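# Mount centrifuge rotor and tighten knob, unless rotor expired

## Task

Take today's date as 11 July 2030 and read the rotor's use-by date from the card on the centrifuge. If the rotor is still in date, lower it until it is fully seated on the centrifuge drive, then thread the knob onto the top of the shaft and turn it down until it sits on the rotor and is firmly tight. If the use-by date has passed, do not mount the rotor: leave it standing where it is and place the HOLD block on top of it. The rotor must never be dropped.

## Robot and tools

ROBOT. Two six-joint arms, left_arm and right_arm, each with a Robotiq 2F-85 style parallel gripper and a wrist camera. Base roots in the scene frame: left_arm at (+0.030, +0.455, 0), right_arm at (+0.029, -0.641, 0), both almost unrotated (quat_wxyz about (1, 0, 0, +0.009) and (1, 0, 0, +0.003)).

FRAMES. Scene frame: origin at table-top height, halfway between the arms; +z up, +x away from the robot over the table, left_arm on the +y side. Every hand pose, velocity and target an arm reports or accepts is in that arm's own base frame, so a scene point is converted by roughly subtracting that base's offset. Fixed cameras and the table use the scene frame. Gripper axes: fingers point along +z, they open and close along y, and a camera block sticks out about 10 cm toward +x. end_effector_position is the spot between the pads when shut; closed fingertips reach about 19 mm past it, open ones about 6 mm. Reported poses may be off by a few centimetres.

execute_actions(actions, cameras). actions is a list of actions; each action is up to 15 rows, one per 1/30 s, and a short action repeats its last row. Every row has 20 numbers covering both arms: left x, y, z, qw, qx, qy, qz, gripper position, force_limit, speed, then the same ten for the right arm. x, y, z (metres) and the wxyz quaternion are absolute goals for that gripper in its own base frame. The three gripper numbers lie in [-1, 1]. An action is rejected if a target lies over 0.6 m from the gripper's current spot along any gripper axis. To hold an arm still, resend the exact pose from the last result plus its previous gripper numbers each call; keep sending one fixed quaternion to hold orientation. Images come back only for an empty actions list or when cameras names them (["all"], a list of names, or []).

GRIPPER NUMBERS. position +1 = open 85 mm; about -0.8 = pads touching; -1 = close until blocked. force_limit and speed set grip strength and finger speed (about 20, 85, 150 mm/s at -1, 0, +1); a fast close from well open gives the strongest grip (roughly 200+ N per pad), a slow soft close far less. A changed position (by 0.01 or more) is needed before new force or speed values apply. object_status: 0 moving, 1 blocked while opening, 2 blocked while closing (a grasp), 3 reached the requested opening or pads met. position_measured is in counts: 3 open, ~78 = 60 mm, 130 = 40 mm, 180 = 20 mm, 230 closed.

move(target, speed, blend, blocking, cameras). target is one 20-number row or a list of up to 15 rows, same layout and frames as above, absolute goals with no 0.6 m check. Each gripper travels in a straight line from its Hand target. speed is top path speed in m/s, 0.002 to 3.2 (default 0.25), rotation up to twice that in rad/s; give one value or one per target. blend (metres) rounds corners of a list; 0 stops at each point. A move is capped at 10 s. Gripper numbers of the first row are applied at the start; those of later rows once everything is at rest on arrival. blocking=false returns after about 0.5 s while the motion continues; a new move takes over. The result adds a move: line (done, off_target, moving, held, fault) and limits (paced = pose clipped, held = steps withheld).

wait(seconds 0 to 10) lets time pass holding the last commands. stop brakes a running move (fingers continue). zoom_image(camera, region [x0, y0, x1, y1], pixels, at most 504 by 504) enlarges part of the newest image of cam_head_left, cam_head_right, cam_low, cam_left_wrist or cam_right_wrist (all 672x504). read_manual gives licence text only. finished_scene ends the scene for good; the result must stay achieved without the robot.

RESULTS. Per arm: end_effector_position, end_effector_quat_wxyz, velocities (omitted when joints read within noise), Hand target (where the arm is actually being driven, possibly short of your command), Tool commands, Joint positions, joint torques (include arm weight; not a contact gauge), object_status, position_measured, and any MOTOR HOT or fault lines.

CAUTIONS. Each step, orientation is clipped to within 32 degrees of the current one, so large turns take several actions. Arms are stiff: commanding even slightly beyond a firm contact can exceed about 150 N and trigger a 10 s fault stop; joint torque limits are 313, 313, 142, 53.2, 53.2, 53.2 N m, held weight included. Approach slowly; faster moves hit harder and overshoot. Do not route a gripper near its own base, and keep the arms apart: a clearance check may hold commands, but arm-on-arm contact or gripping the other gripper's fingers can fail the scene. Do not grip hard on a part still resting on something, twist or pull hard, or swing loads fast. Motors heat when loaded or stretched: 70 °C warns, 85 °C locks the arm 30 to 60 s. Objects may get a brief nudge. Never drop the rotor, release moving parts, strike fixed things, or let anything leave the table.

Each tool is called in YAML: its name, and indented under it one key for each argument.

## Session

I'll start by looking at the scene.

execute_actions:
  actions: []

Scene clock: 0.00 s.
left_arm: end_effector_position=(+0.5409, -0.7983, +0.3455) position_measured=3 object_status=3 end_effector_quat_wxyz=(-0.071, +0.986, +0.106, +0.104) | right_arm: end_effector_position=(+0.5396, +0.0588, +0.3981) position_measured=3 object_status=3 end_effector_quat_wxyz=(-0.136, +0.769, +0.514, +0.355)
Joint positions: left_arm=[1.912 -1.095 1.297 -1.68 -1.336 1.687] | right_arm=[2.493 -2.023 2.283 -1.799 -0.792 1.302]
Joint velocities: within noise
Joint torques (N m): no reading
Hand target: left_arm +0.5409, -0.7983, +0.3455; -0.071, +0.986, +0.106, +0.104 | right_arm +0.5396, +0.0588, +0.3981; -0.136, +0.769, +0.514, +0.355
Tool commands: left_gripper/position=+1.0 left_gripper/force_limit=+1.0 left_gripper/speed=+1.0 right_gripper/position=+1.0 right_gripper/force_limit=+1.0 right_gripper/speed=+1.0

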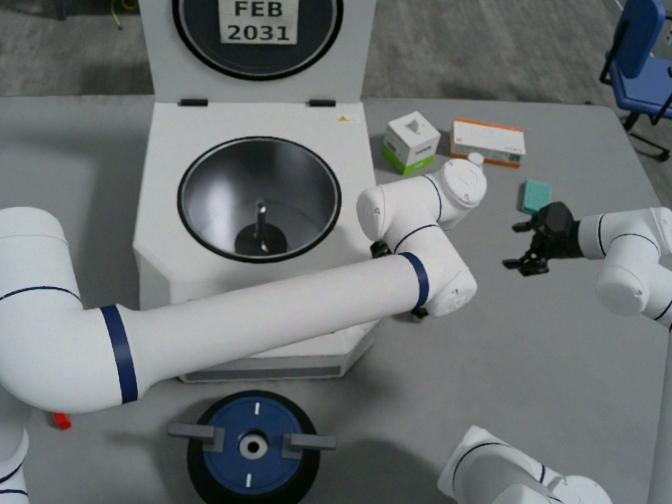

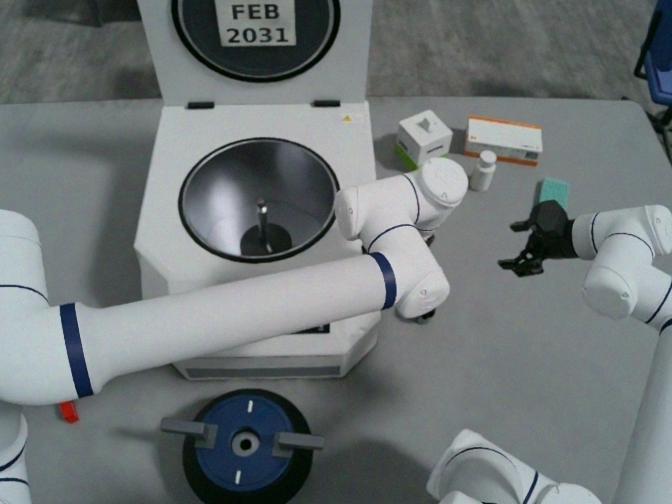

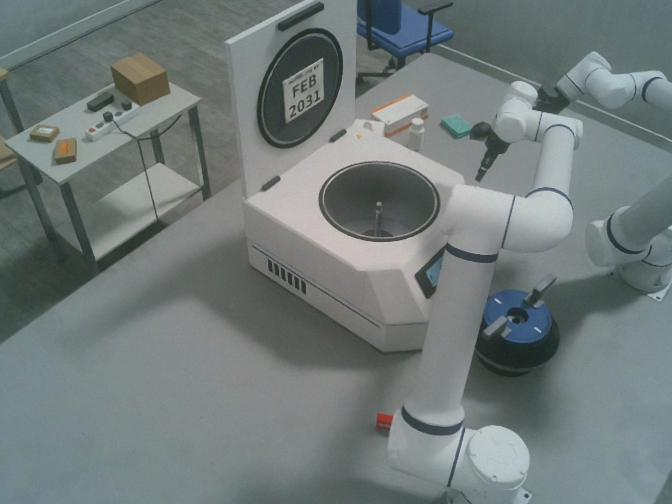

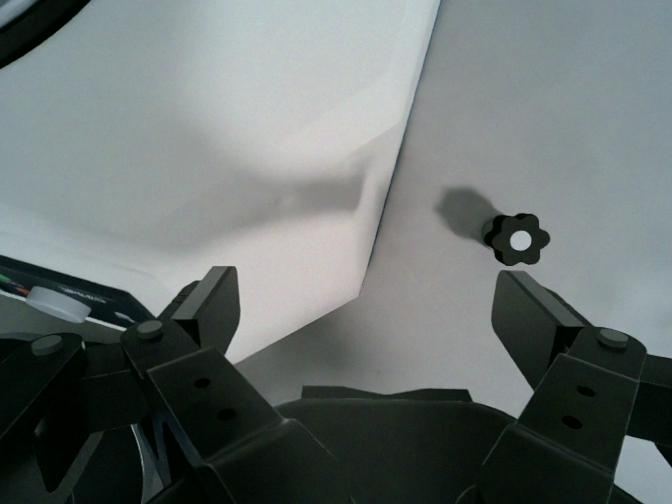

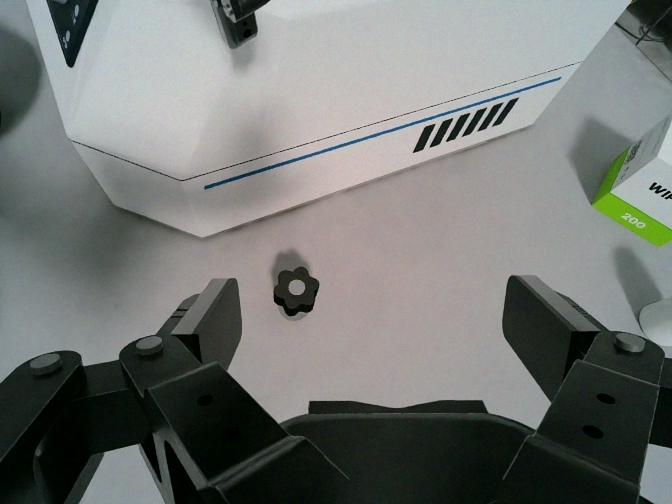

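zoom_image:
  camera: "cam_head_left"
  region: [150, 0, 370, 160]

zoom_image:
  camera: "cam_low"
  region: [240, 20, 360, 150]

zoom_image:
  camera: "cam_head_left"
  region: [130, 330, 370, 504]

Scaled by 2.291.

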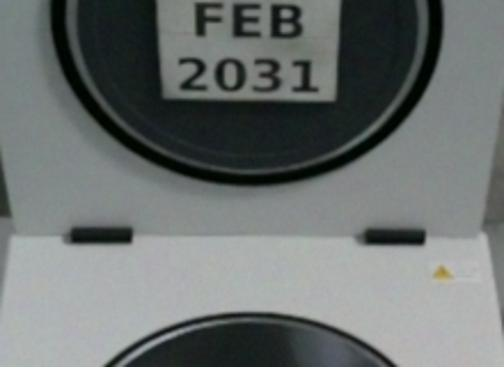

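Scaled by 3.877.

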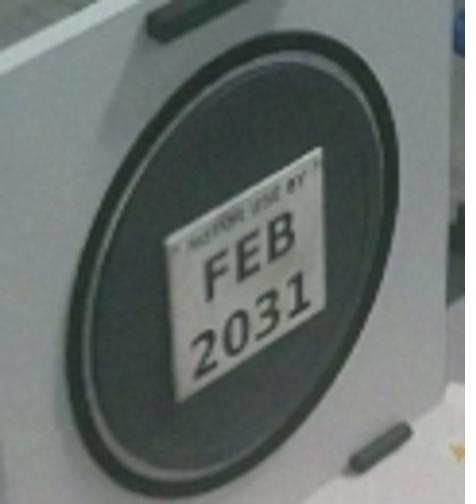

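Scaled by 2.100.

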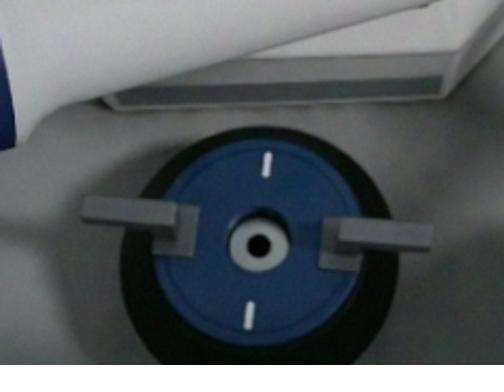

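zoom_image:
  camera: "cam_head_left"
  region: [170, 130, 350, 270]

zoom_image:
  camera: "cam_low"
  region: [310, 150, 450, 255]

zoom_image:
  camera: "cam_low"
  region: [440, 260, 590, 390]

zoom_image:
  camera: "cam_head_right"
  region: [150, 370, 340, 504]

zoom_image:
  camera: "cam_head_right"
  region: [170, 130, 350, 270]

Scaled by 2.800.

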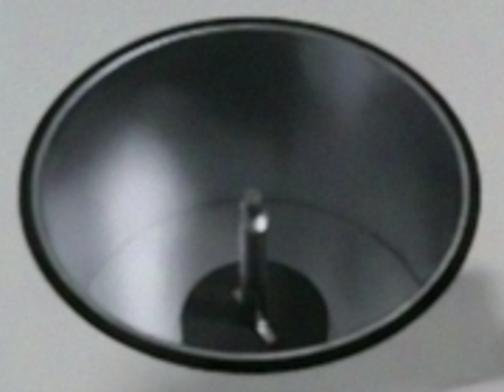

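Scaled by 3.600.

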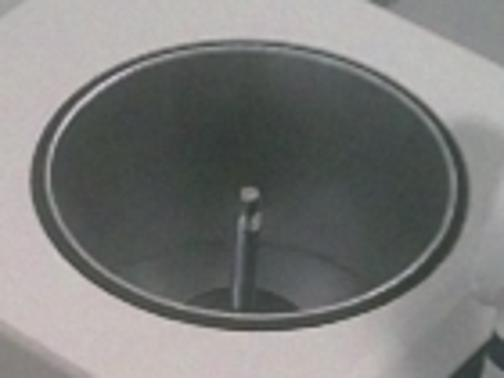

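Scaled by 3.360.

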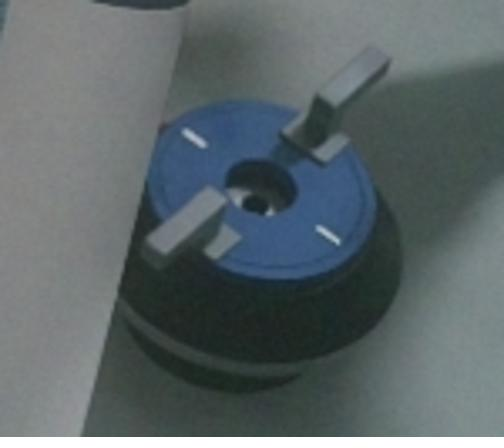

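Scaled by 2.653.

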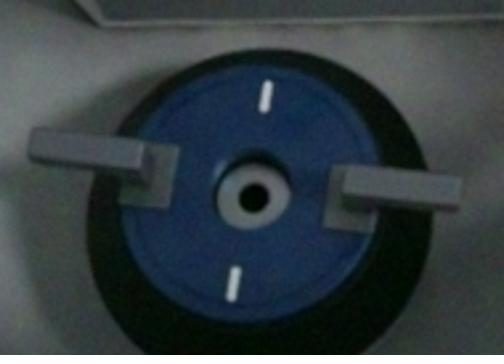

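Scaled by 2.800.

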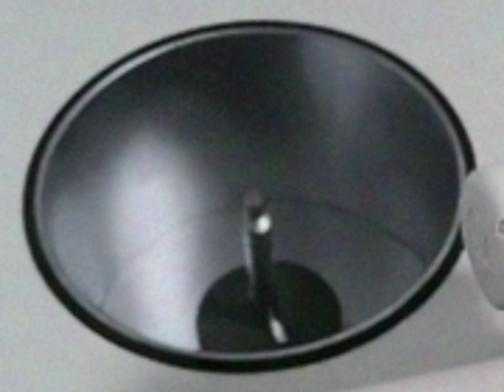

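move:
  target:
    - [0.53, -0.62, 0.50, -0.071, 0.986, 0.106, 0.104, 1, 1, 1, 0.5396, 0.0588, 0.3981, -0.136, 0.769, 0.514, 0.355, 1, 1, 1]
    - [0.55, 0.05, 0.55, 0, 0.7071, 0.7071, 0, 1, 1, 1, 0.5396, 0.0588, 0.3981, -0.136, 0.769, 0.514, 0.355, 1, 1, 1]
  speed: 0.35
  blend: [0.08, 0]
  cameras: ["all"]

Scene clock: 10.20 s.
left_arm: end_effector_position=(+0.5500, +0.0499, +0.5500) position_measured=3 object_status=3 end_effector_quat_wxyz=(+0.000, +0.707, +0.707, +0.000) | right_arm: end_effector_position=(+0.5396, +0.0588, +0.3981) position_measured=3 object_status=3 end_effector_quat_wxyz=(-0.136, +0.769, +0.514, +0.355)
Joint positions: left_arm=[2.905 -1.842 1.768 -1.497 -1.571 1.334] | right_arm=[2.493 -2.023 2.283 -1.799 -0.791 1.302]
Joint torques (N m): left_arm=[15.38 -21.27 -64.58 -1.56 -1.5 3.37] | right_arm=[-9.13 -14.5 -38 -3.82 3.34 3.34]
Hand target: left_arm +0.5500, +0.0500, +0.5500; +0.000, +0.707, +0.707, +0.000 | right_arm +0.5396, +0.0588, +0.3981; -0.136, +0.769, +0.514, +0.355
Off the commanded pose: left_arm 0.000 m, 0 deg | right_arm 0.000 m, 0 deg.
move: done
camera_calibration:
cam_left_wrist: T_world_to_cam=[[0.999816, 0.00347272, -0.0188492, -0.527729], [0.00969368, -0.940015, 0.340994, -0.129287], [-0.0165344, -0.341115, -0.939876, 0.668664], [0, 0, 0, 1]] pos_world=[0.539942, 0.108392, 0.662601]
cam_right_wrist: T_world_to_cam=[[0.883693, -0.44407, 0.147948, -0.499722], [-0.35273, -0.839575, -0.413153, 0.425668], [0.307682, 0.312914, -0.898564, 0.299656], [0, 0, 0, 1]] pos_world=[0.499548, 0.0417024, 0.519059]

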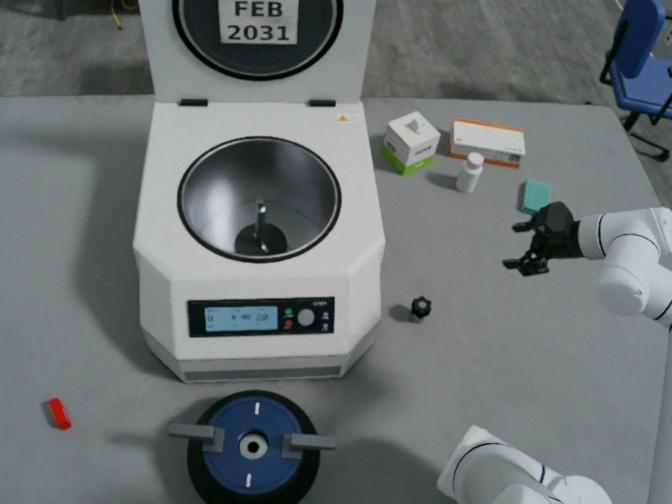

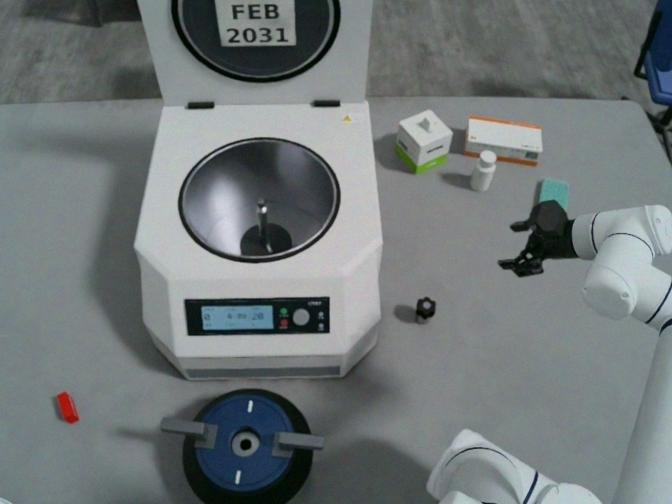

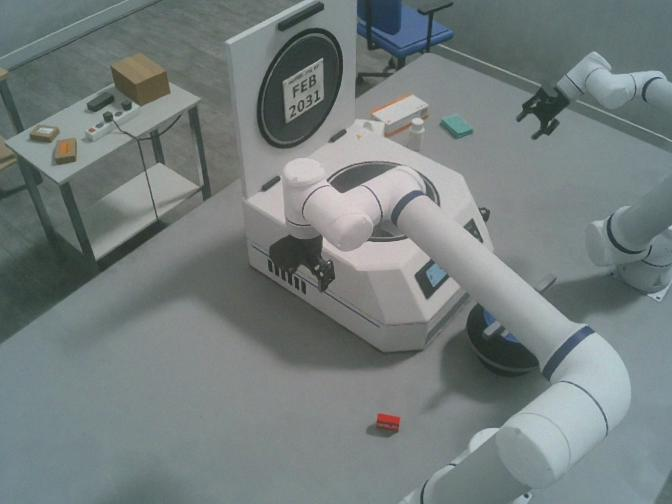

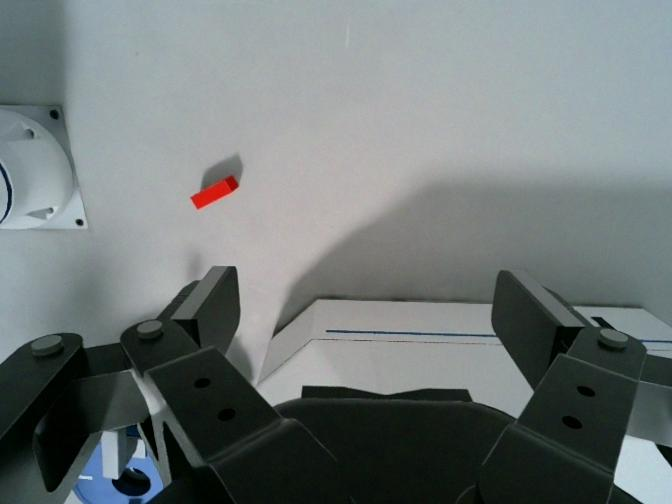

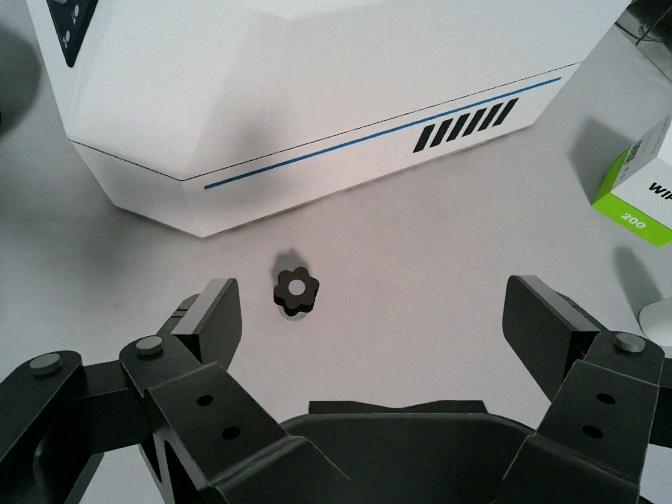

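move:
  target:
    - [0.746, -0.41, 0.45, 0, 0.7071, 0.7071, 0, 1, 1, 1, 0.5396, 0.0588, 0.3981, -0.136, 0.769, 0.514, 0.355, 1, 1, 1]
  speed: 0.35
  cameras: ["cam_left_wrist"]

zoom_image:
  camera: "cam_left_wrist"
  region: [200, 120, 470, 330]

Scene clock: 12.93 s.
left_arm: end_effector_position=(+0.7459, -0.4099, +0.4500) position_measured=3 object_status=3 end_effector_quat_wxyz=(+0.000, +0.707, +0.707, +0.000) | right_arm: end_effector_position=(+0.5396, +0.0588, +0.3981) position_measured=3 object_status=3 end_effector_quat_wxyz=(-0.136, +0.769, +0.514, +0.355)
Joint positions: left_arm=[2.429 -1.33 1.439 -1.681 -1.571 0.858] | right_arm=[2.493 -2.023 2.283 -1.799 -0.791 1.302]
Joint torques (N m): left_arm=[-15.66 -95.7 -64.82 -1.27 1.22 -1.79] | right_arm=[-8.73 -14.75 -37.35 -3.99 3.88 3.15]
Hand target: left_arm +0.7460, -0.4100, +0.4500; +0.000, +0.707, +0.707, +0.000 | right_arm +0.5396, +0.0588, +0.3981; -0.136, +0.769, +0.514, +0.355
Off the commanded pose: left_arm 0.000 m, 0 deg | right_arm 0.000 m, 0 deg.
move: done
camera_calibration:
cam_left_wrist: T_world_to_cam=[[0.999816, 0.0036938, -0.018827, -0.723816], [0.00989604, -0.93997, 0.341113, -0.529506], [-0.0164369, -0.341237, -0.939834, 0.420933], [0, 0, 0, 1]] pos_world=[0.735842, -0.351408, 0.562601]
Images, in order (width x height): cam_left_wrist 672x504.

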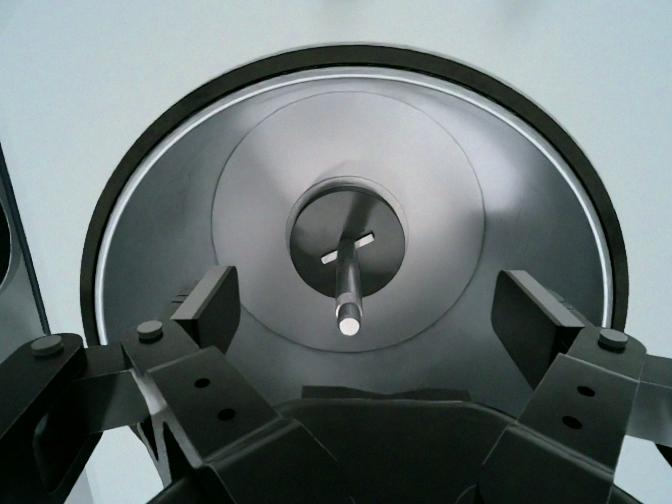

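Scaled by 1.867.

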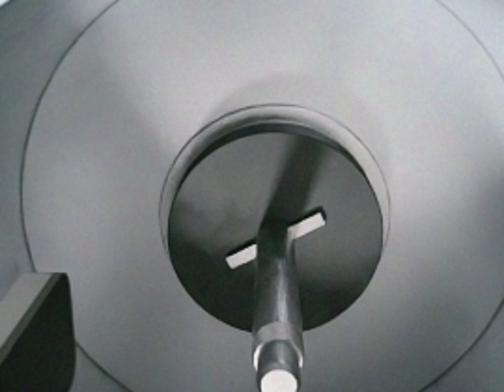

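zoom_image:
  camera: "cam_left_wrist"
  region: [280, 170, 420, 310]

zoom_image:
  camera: "cam_left_wrist"
  region: [300, 220, 400, 350]

Scaled by 3.600.

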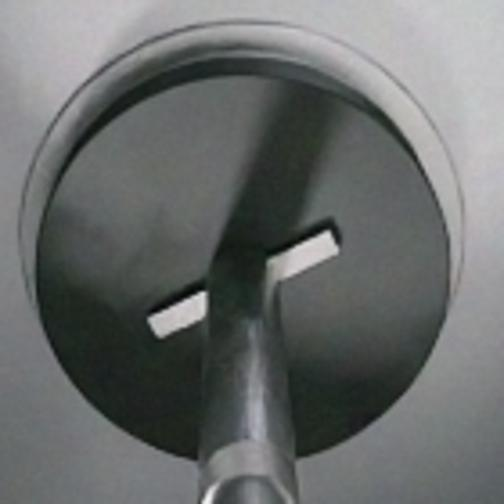

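Scaled by 3.877.

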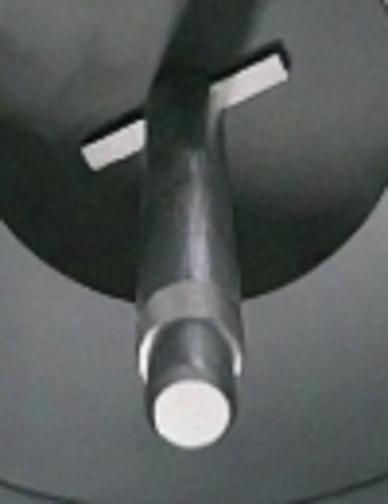

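move:
  target:
    - [0.752, -0.5675, 0.45, 0, 0.7071, 0.7071, 0, 1, 1, 1, 0.592, 0.2545, 0.30, 0, 0.7071, 0.7071, 0, 1, 1, 1]
  speed: 0.3
  cameras: ["all"]

zoom_image:
  camera: "cam_left_wrist"
  region: [270, 30, 420, 180]

zoom_image:
  camera: "cam_right_wrist"
  region: [260, 170, 420, 330]

zoom_image:
  camera: "cam_low"
  region: [440, 250, 600, 400]

zoom_image:
  camera: "cam_head_left"
  region: [150, 360, 350, 504]

Scene clock: 17.03 s.
left_arm: end_effector_position=(+0.7520, -0.5674, +0.4500) position_measured=3 object_status=3 end_effector_quat_wxyz=(+0.000, +0.707, +0.707, +0.000) | right_arm: end_effector_position=(+0.5920, +0.2544, +0.3000) position_measured=3 object_status=3 end_effector_quat_wxyz=(+0.000, +0.707, +0.707, +0.000)
Joint positions: left_arm=[2.306 -1.175 1.232 -1.628 -1.571 0.735] | right_arm=[3.268 -1.605 2.02 -1.985 -1.571 1.698]
Joint torques (N m): left_arm=[-14.67 -117.99 -63.98 -1.32 0.46 -2] | right_arm=[8.26 -20.71 -51.32 -0.93 -3.43 3.84]
Hand target: left_arm +0.7520, -0.5675, +0.4500; +0.000, +0.707, +0.707, +0.000 | right_arm +0.5920, +0.2545, +0.3000; +0.000, +0.707, +0.707, +0.000
Off the commanded pose: left_arm 0.000 m, 0 deg | right_arm 0.000 m, 0 deg.
move: done
camera_calibration:
cam_left_wrist: T_world_to_cam=[[0.999814, 0.00365888, -0.0189207, -0.729297], [0.00989516, -0.93997, 0.341112, -0.677705], [-0.0165368, -0.341236, -0.939832, 0.367328], [0, 0, 0, 1]] pos_world=[0.741942, -0.509008, 0.562601]
cam_right_wrist: T_world_to_cam=[[0.999917, -0.012787, 0.00144497, -0.579218], [-0.0125437, -0.943452, 0.331271, 0.169555], [-0.00287271, -0.331262, -0.943534, 0.495368], [0, 0, 0, 1]] pos_world=[0.58272, 0.316657, 0.412065]

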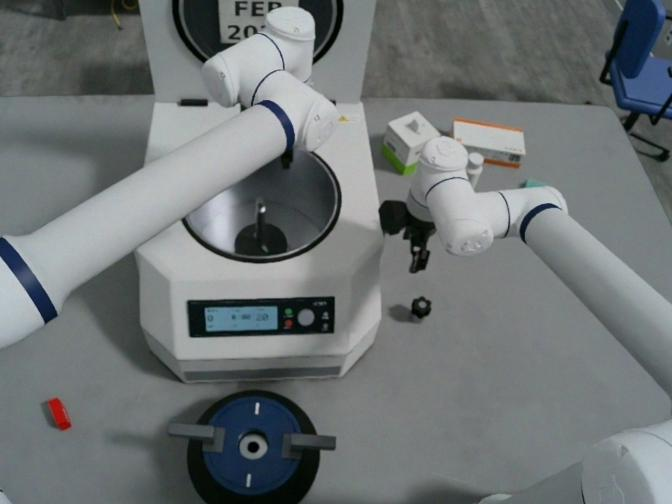

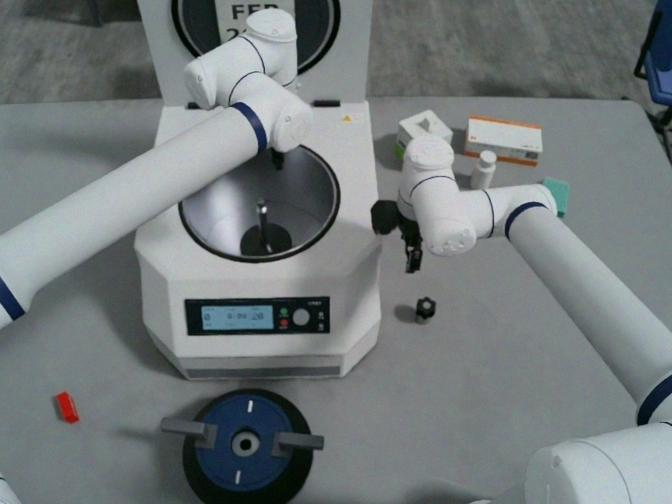

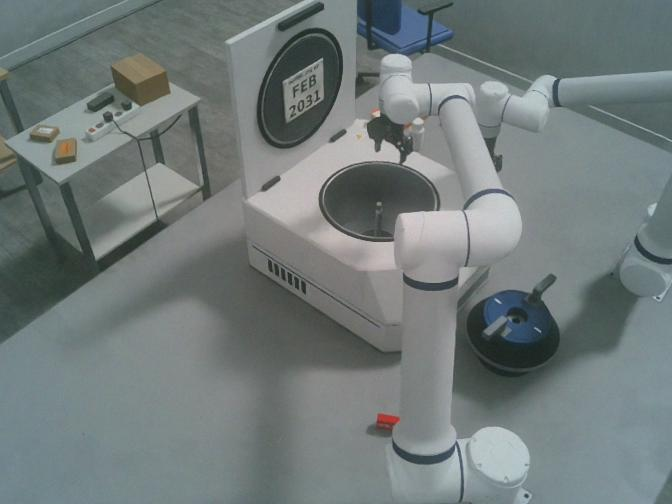

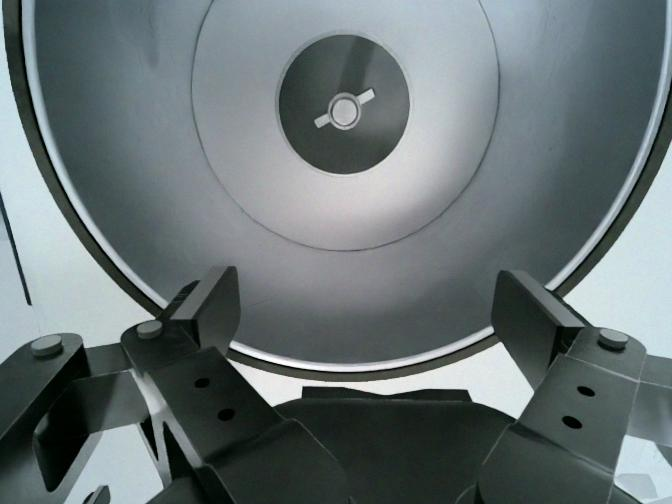

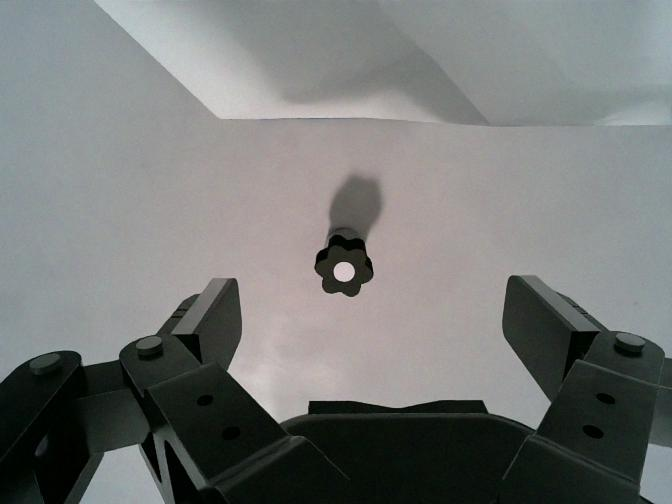

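Scaled by 3.360.

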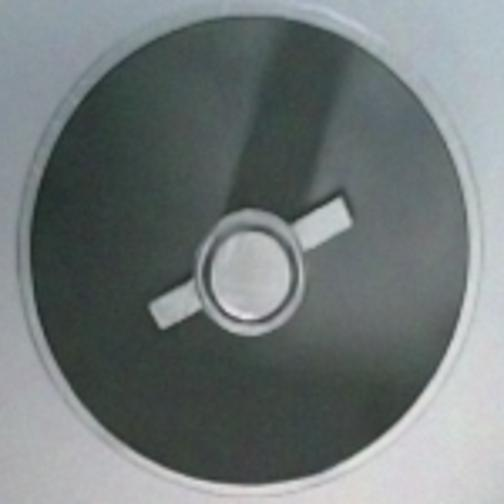

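Scaled by 3.150.

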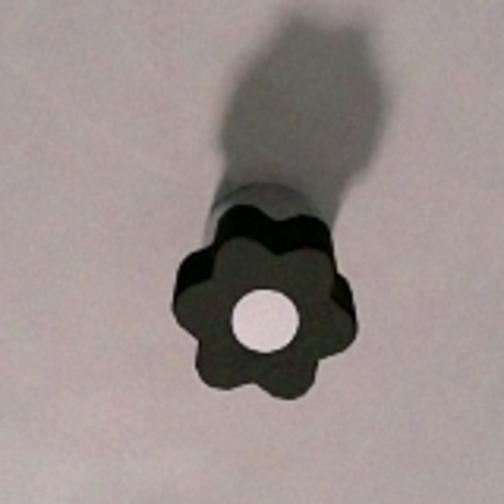

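Scaled by 3.150.

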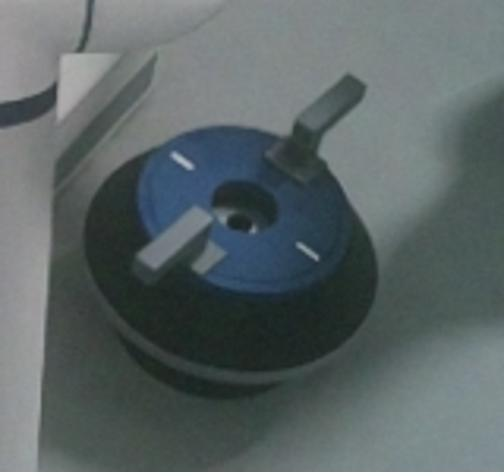

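Scaled by 2.520.

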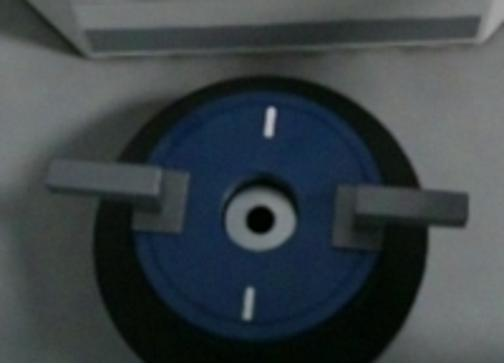

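move:
  target:
    - [0.168, -0.5313, 0.334, 0, 0.8965, 0.4431, 0, 1, 1, 1, 0.592, 0.2545, 0.30, 0, 0.7071, 0.7071, 0, 1, 1, 1]
  speed: 0.35
  cameras: ["cam_left_wrist", "cam_low"]

zoom_image:
  camera: "cam_left_wrist"
  region: [220, 0, 470, 250]

Scene clock: 24.63 s.
left_arm: end_effector_position=(+0.1681, -0.5313, +0.3340) position_measured=3 object_status=3 end_effector_quat_wxyz=(+0.000, +0.896, +0.443, +0.000) | right_arm: end_effector_position=(+0.5920, +0.2545, +0.3000) position_measured=3 object_status=3 end_effector_quat_wxyz=(+0.000, +0.707, +0.707, +0.000)
Joint positions: left_arm=[1.553 -1.785 2.11 -1.896 -1.571 0.635] | right_arm=[3.269 -1.605 2.02 -1.985 -1.571 1.698]
Joint torques (N m): left_arm=[-14.96 -71.94 -42.64 -9.78 1.59 -2.13] | right_arm=[12.6 -20.24 -50.84 -0.91 -2.54 2.94]
Hand target: left_arm +0.1680, -0.5313, +0.3340; +0.000, +0.896, +0.443, +0.000 | right_arm +0.5920, +0.2545, +0.3000; +0.000, +0.707, +0.707, +0.000
Off the commanded pose: left_arm 0.000 m, 0 deg | right_arm 0.000 m, 0 deg.
move: done
camera_calibration:
cam_left_wrist: T_world_to_cam=[[0.796563, -0.60426, -0.0189112, -0.436649], [-0.562969, -0.752806, 0.3411, -0.402582], [-0.22035, -0.261061, -0.939837, 0.337865], [0, 0, 0, 1]] pos_world=[0.195625, -0.478713, 0.446601]
Images, in order (width x height): cam_low 672x504, cam_left_wrist 672x504.

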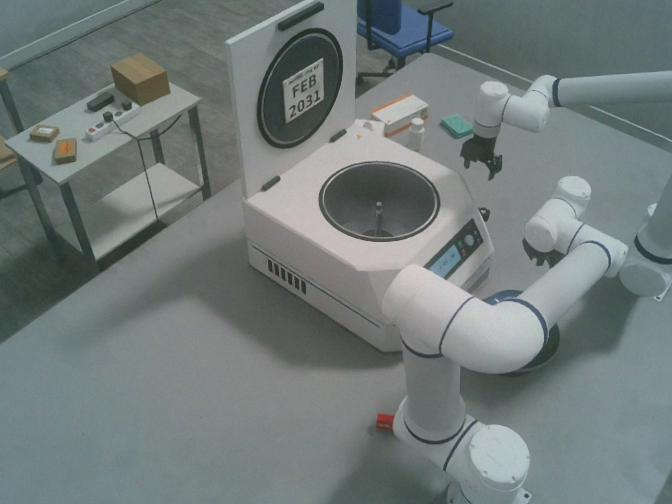

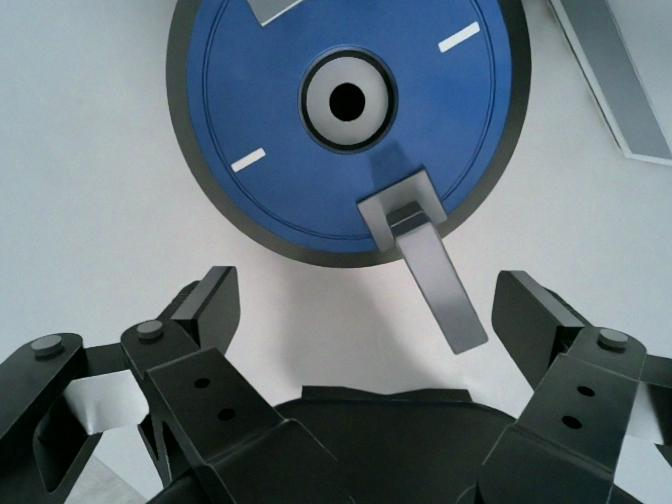

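Scaled by 2.016.

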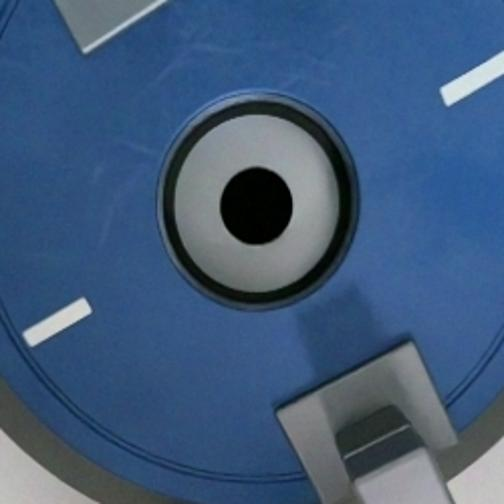

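move:
  target:
    - [0.30, -0.25, 0.42, 0, 0.8, 0.6, 0, 1, 1, 1, 0.60, 0.40, 0.45, 0, -0.0872, 0.9962, 0, 1, 1, 1]
    - [0.35, -0.15, 0.45, 0, 0.7581, 0.6521, 0, 1, 1, 1, 0.719, 0.6431, 0.45, 0, -0.8634, 0.5045, 0, 1, 1, 1]
  speed: 0.5
  blend: [0.05, 0]
  cameras: ["cam_right_wrist", "cam_head_left"]

zoom_image:
  camera: "cam_right_wrist"
  region: [260, 20, 410, 170]

Scene clock: 31.97 s.
left_arm: end_effector_position=(+0.3500, -0.1500, +0.4500) position_measured=3 object_status=3 end_effector_quat_wxyz=(+0.000, +0.758, +0.652, +0.000) | right_arm: end_effector_position=(+0.7190, +0.6431, +0.4500) position_measured=3 object_status=3 end_effector_quat_wxyz=(+0.000, +0.863, -0.505, +0.000)
Joint positions: left_arm=[2.252 -2.179 2.126 -1.518 -1.571 0.831] | right_arm=[3.686 -1.135 1.175 -1.611 -1.571 -1.539]
Joint torques (N m): left_arm=[14.84 23.84 -63.8 -1.43 -1.41 3.3] | right_arm=[12.13 -55.75 -53.83 -0.85 2.3 -3.84]
Hand target: left_arm +0.3500, -0.1500, +0.4500; +0.000, +0.758, +0.652, +0.000 | right_arm +0.7190, +0.6431, +0.4500; +0.000, +0.863, -0.505, +0.000
Off the commanded pose: left_arm 0.000 m, 0 deg | right_arm 0.000 m, 0 deg.
move: done
camera_calibration:
cam_right_wrist: T_world_to_cam=[[-0.877434, -0.479696, 0.00127223, 0.948632], [-0.452205, 0.828027, 0.331483, -0.335048], [-0.160065, 0.290279, -0.94346, 0.479308], [0, 0, 0, 1]] pos_world=[0.757572, 0.593351, 0.562064]
Images, in order (width x height): cam_head_left 672x504, cam_right_wrist 672x504.

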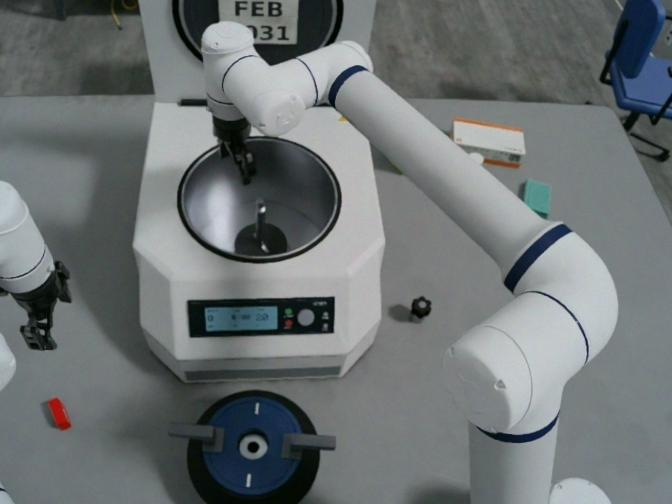

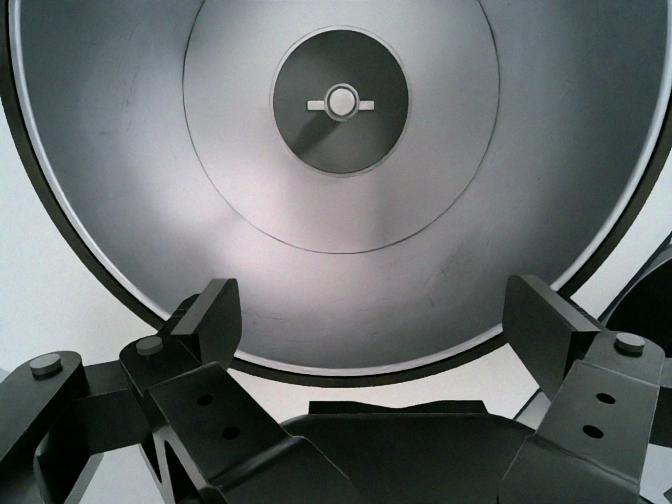

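Scaled by 3.360.

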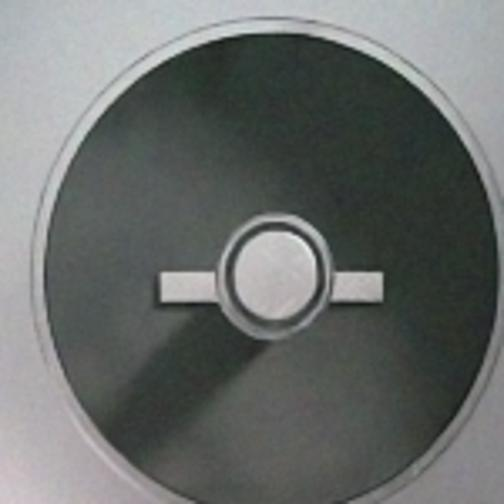

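move:
  target:
    - [0.35, -0.15, 0.45, 0, 0.7581, 0.6521, 0, 1, 1, 1, 0.2085, 0.6817, 0.334, 0, -0.6568, 0.7541, 0, 1, 1, 1]
  speed: 0.4
  cameras: ["cam_right_wrist", "cam_low"]

zoom_image:
  camera: "cam_right_wrist"
  region: [220, 0, 470, 250]

Scene clock: 34.60 s.
left_arm: end_effector_position=(+0.3500, -0.1500, +0.4500) position_measured=3 object_status=3 end_effector_quat_wxyz=(+0.000, +0.758, +0.652, +0.000) | right_arm: end_effector_position=(+0.2086, +0.6817, +0.3340) position_measured=3 object_status=3 end_effector_quat_wxyz=(+0.000, -0.657, +0.754, +0.000)
Joint positions: left_arm=[2.252 -2.179 2.126 -1.518 -1.571 0.831] | right_arm=[4.164 -1.512 1.861 -1.92 -1.571 -0.411]
Joint torques (N m): left_arm=[14.51 23.32 -64.41 -1.29 -1.37 3.38] | right_arm=[12.11 -47.19 -35.2 -3.75 -2.59 3.05]
Hand target: left_arm +0.3500, -0.1500, +0.4500; +0.000, +0.758, +0.652, +0.000 | right_arm +0.2085, +0.6817, +0.3340; +0.000, -0.657, +0.754, +0.000
Off the commanded pose: left_arm 0.000 m, 0 deg | right_arm 0.000 m, 0 deg.
move: done
camera_calibration:
cam_right_wrist: T_world_to_cam=[[-0.988735, 0.149672, 0.00125154, 0.113662], [0.141622, 0.932782, 0.331453, -0.754643], [0.0484419, 0.327897, -0.943471, 0.207826], [0, 0, 0, 1]] pos_world=[0.209188, 0.61876, 0.446064]
Images, in order (width x height): cam_low 672x504, cam_right_wrist 672x504.

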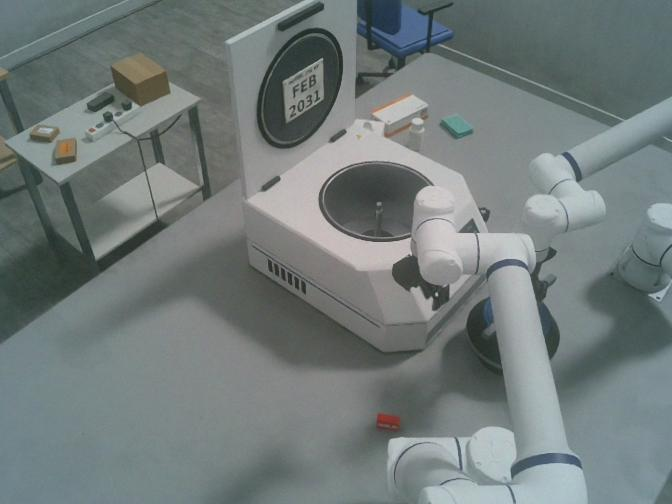

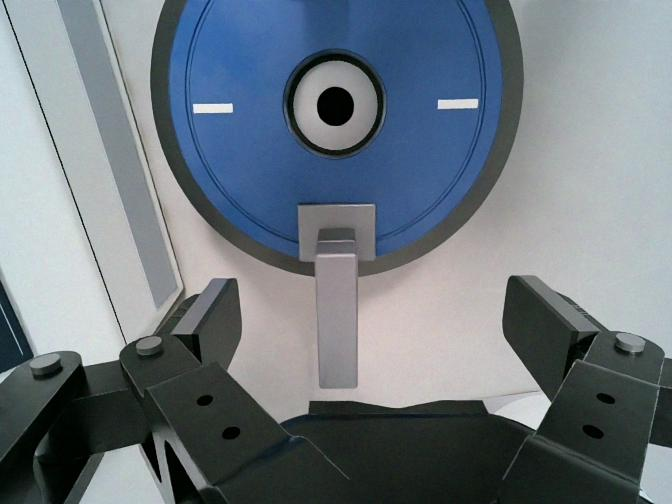

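Scaled by 2.016.

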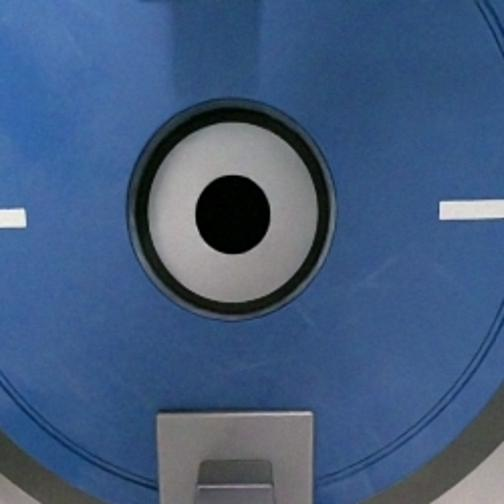

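zoom_image:
  camera: "cam_right_wrist"
  region: [180, 70, 260, 140]

zoom_image:
  camera: "cam_right_wrist"
  region: [420, 70, 500, 140]

zoom_image:
  camera: "cam_right_wrist"
  region: [270, 190, 410, 400]

Scaled by 6.300.

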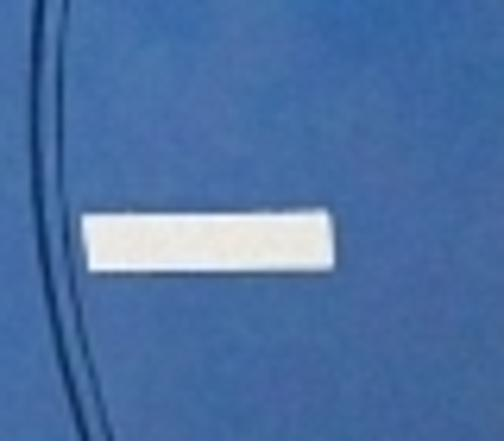

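Scaled by 6.300.

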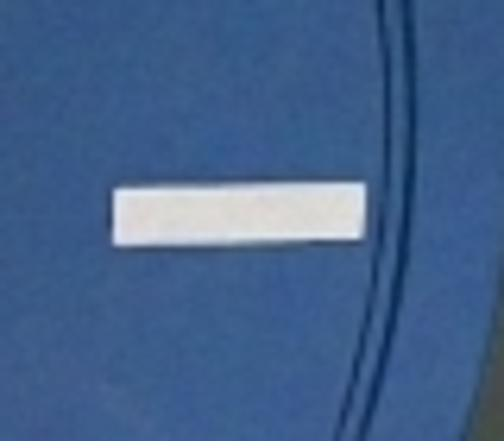

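Scaled by 2.400.

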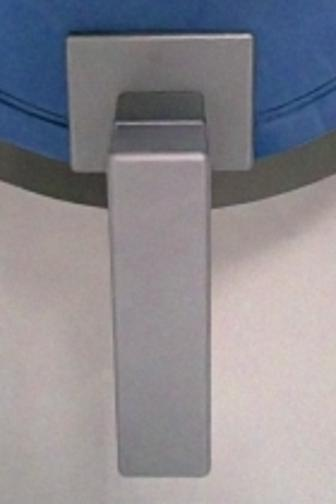

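move:
  target:
    - [0.2176, -0.3567, 0.32, 0, 0.7586, 0.6516, 0, 1, 1, 1, 0.1921, 0.4992, 0.32, 0, -0.6583, 0.7528, 0, 1, 1, 1]
  speed: 0.25
  cameras: ["all"]

zoom_image:
  camera: "cam_left_wrist"
  region: [200, 80, 540, 400]

zoom_image:
  camera: "cam_right_wrist"
  region: [200, 80, 540, 400]

Scene clock: 37.73 s.
left_arm: end_effector_position=(+0.2176, -0.3566, +0.3201) position_measured=3 object_status=3 end_effector_quat_wxyz=(+0.000, +0.759, +0.652, +0.000) | right_arm: end_effector_position=(+0.1921, +0.4993, +0.3200) position_measured=3 object_status=3 end_effector_quat_wxyz=(+0.000, -0.658, +0.753, +0.000)
Joint positions: left_arm=[1.68 -2.07 2.309 -1.81 -1.571 0.261] | right_arm=[4.007 -1.819 2.161 -1.913 -1.571 -0.572]
Joint torques (N m): left_arm=[-14.61 11.25 -43.61 -9.45 1.55 -2.03] | right_arm=[-16.84 -27.34 -37.2 -0.96 2.19 -3.19]
Hand target: left_arm +0.2176, -0.3567, +0.3200; +0.000, +0.759, +0.652, +0.000 | right_arm +0.1921, +0.4992, +0.3200; +0.000, -0.658, +0.753, +0.000
Off the commanded pose: left_arm 0.000 m, 0 deg | right_arm 0.000 m, 0 deg.
move: done
camera_calibration:
cam_left_wrist: T_world_to_cam=[[0.98893, -0.147176, -0.0188707, -0.249722], [-0.132, -0.930699, 0.341138, -0.395665], [-0.0677703, -0.334871, -0.939824, 0.321695], [0, 0, 0, 1]] pos_world=[0.216531, -0.297271, 0.432601]
cam_right_wrist: T_world_to_cam=[[-0.989304, 0.145862, 0.00122169, 0.12666], [0.138014, 0.9333, 0.331517, -0.577113], [0.0472155, 0.328139, -0.943449, 0.255336], [0, 0, 0, 1]] pos_world=[0.192899, 0.436359, 0.432064]

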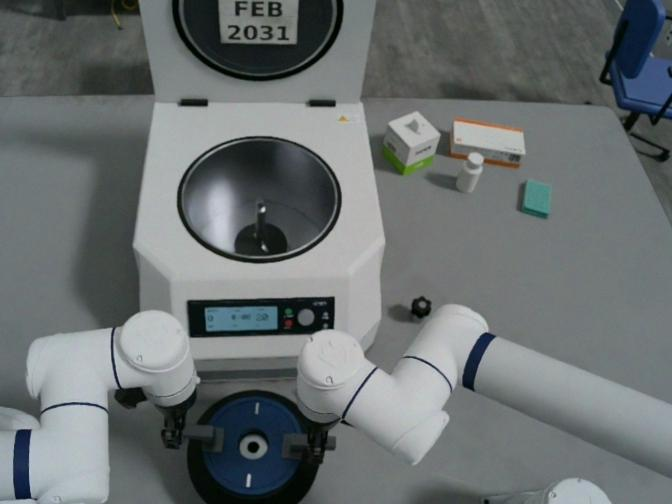

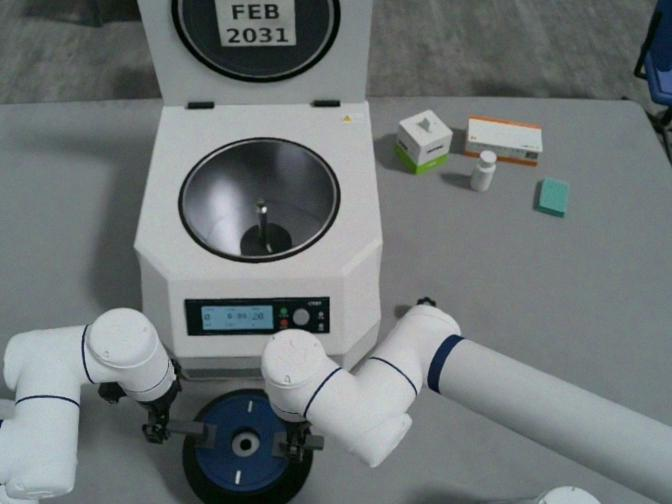

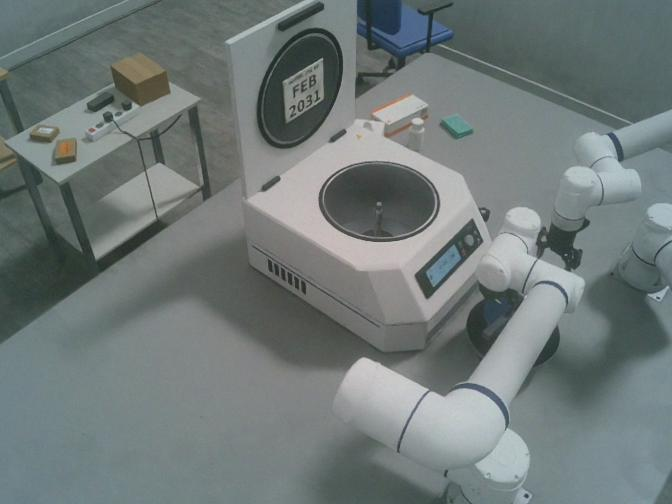

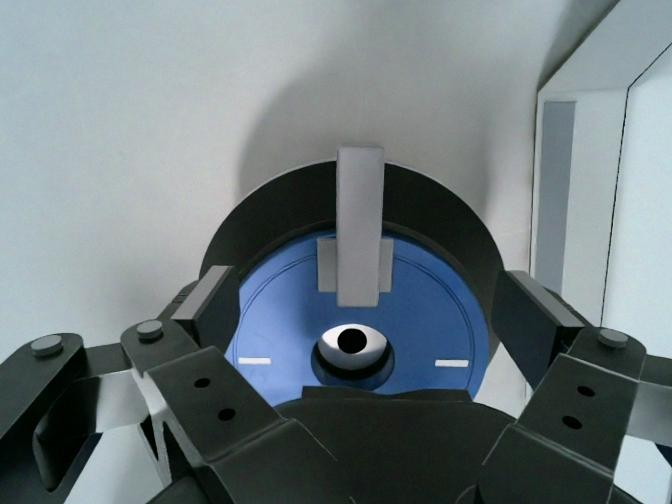

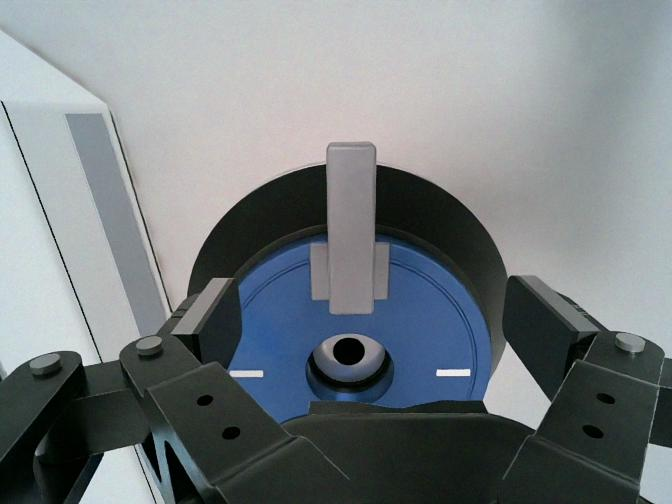

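Scaled by 1.482.

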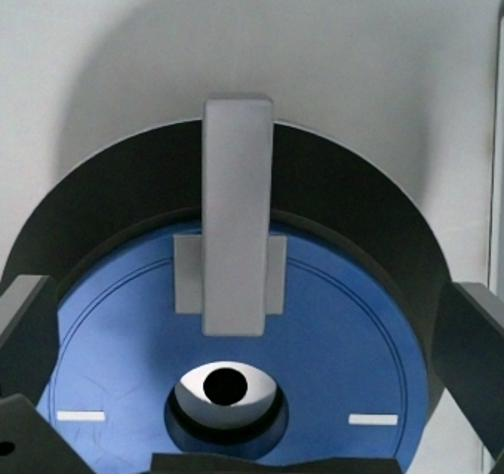

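Scaled by 1.482.

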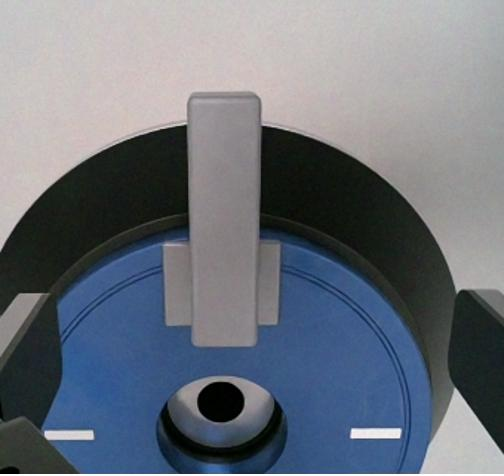

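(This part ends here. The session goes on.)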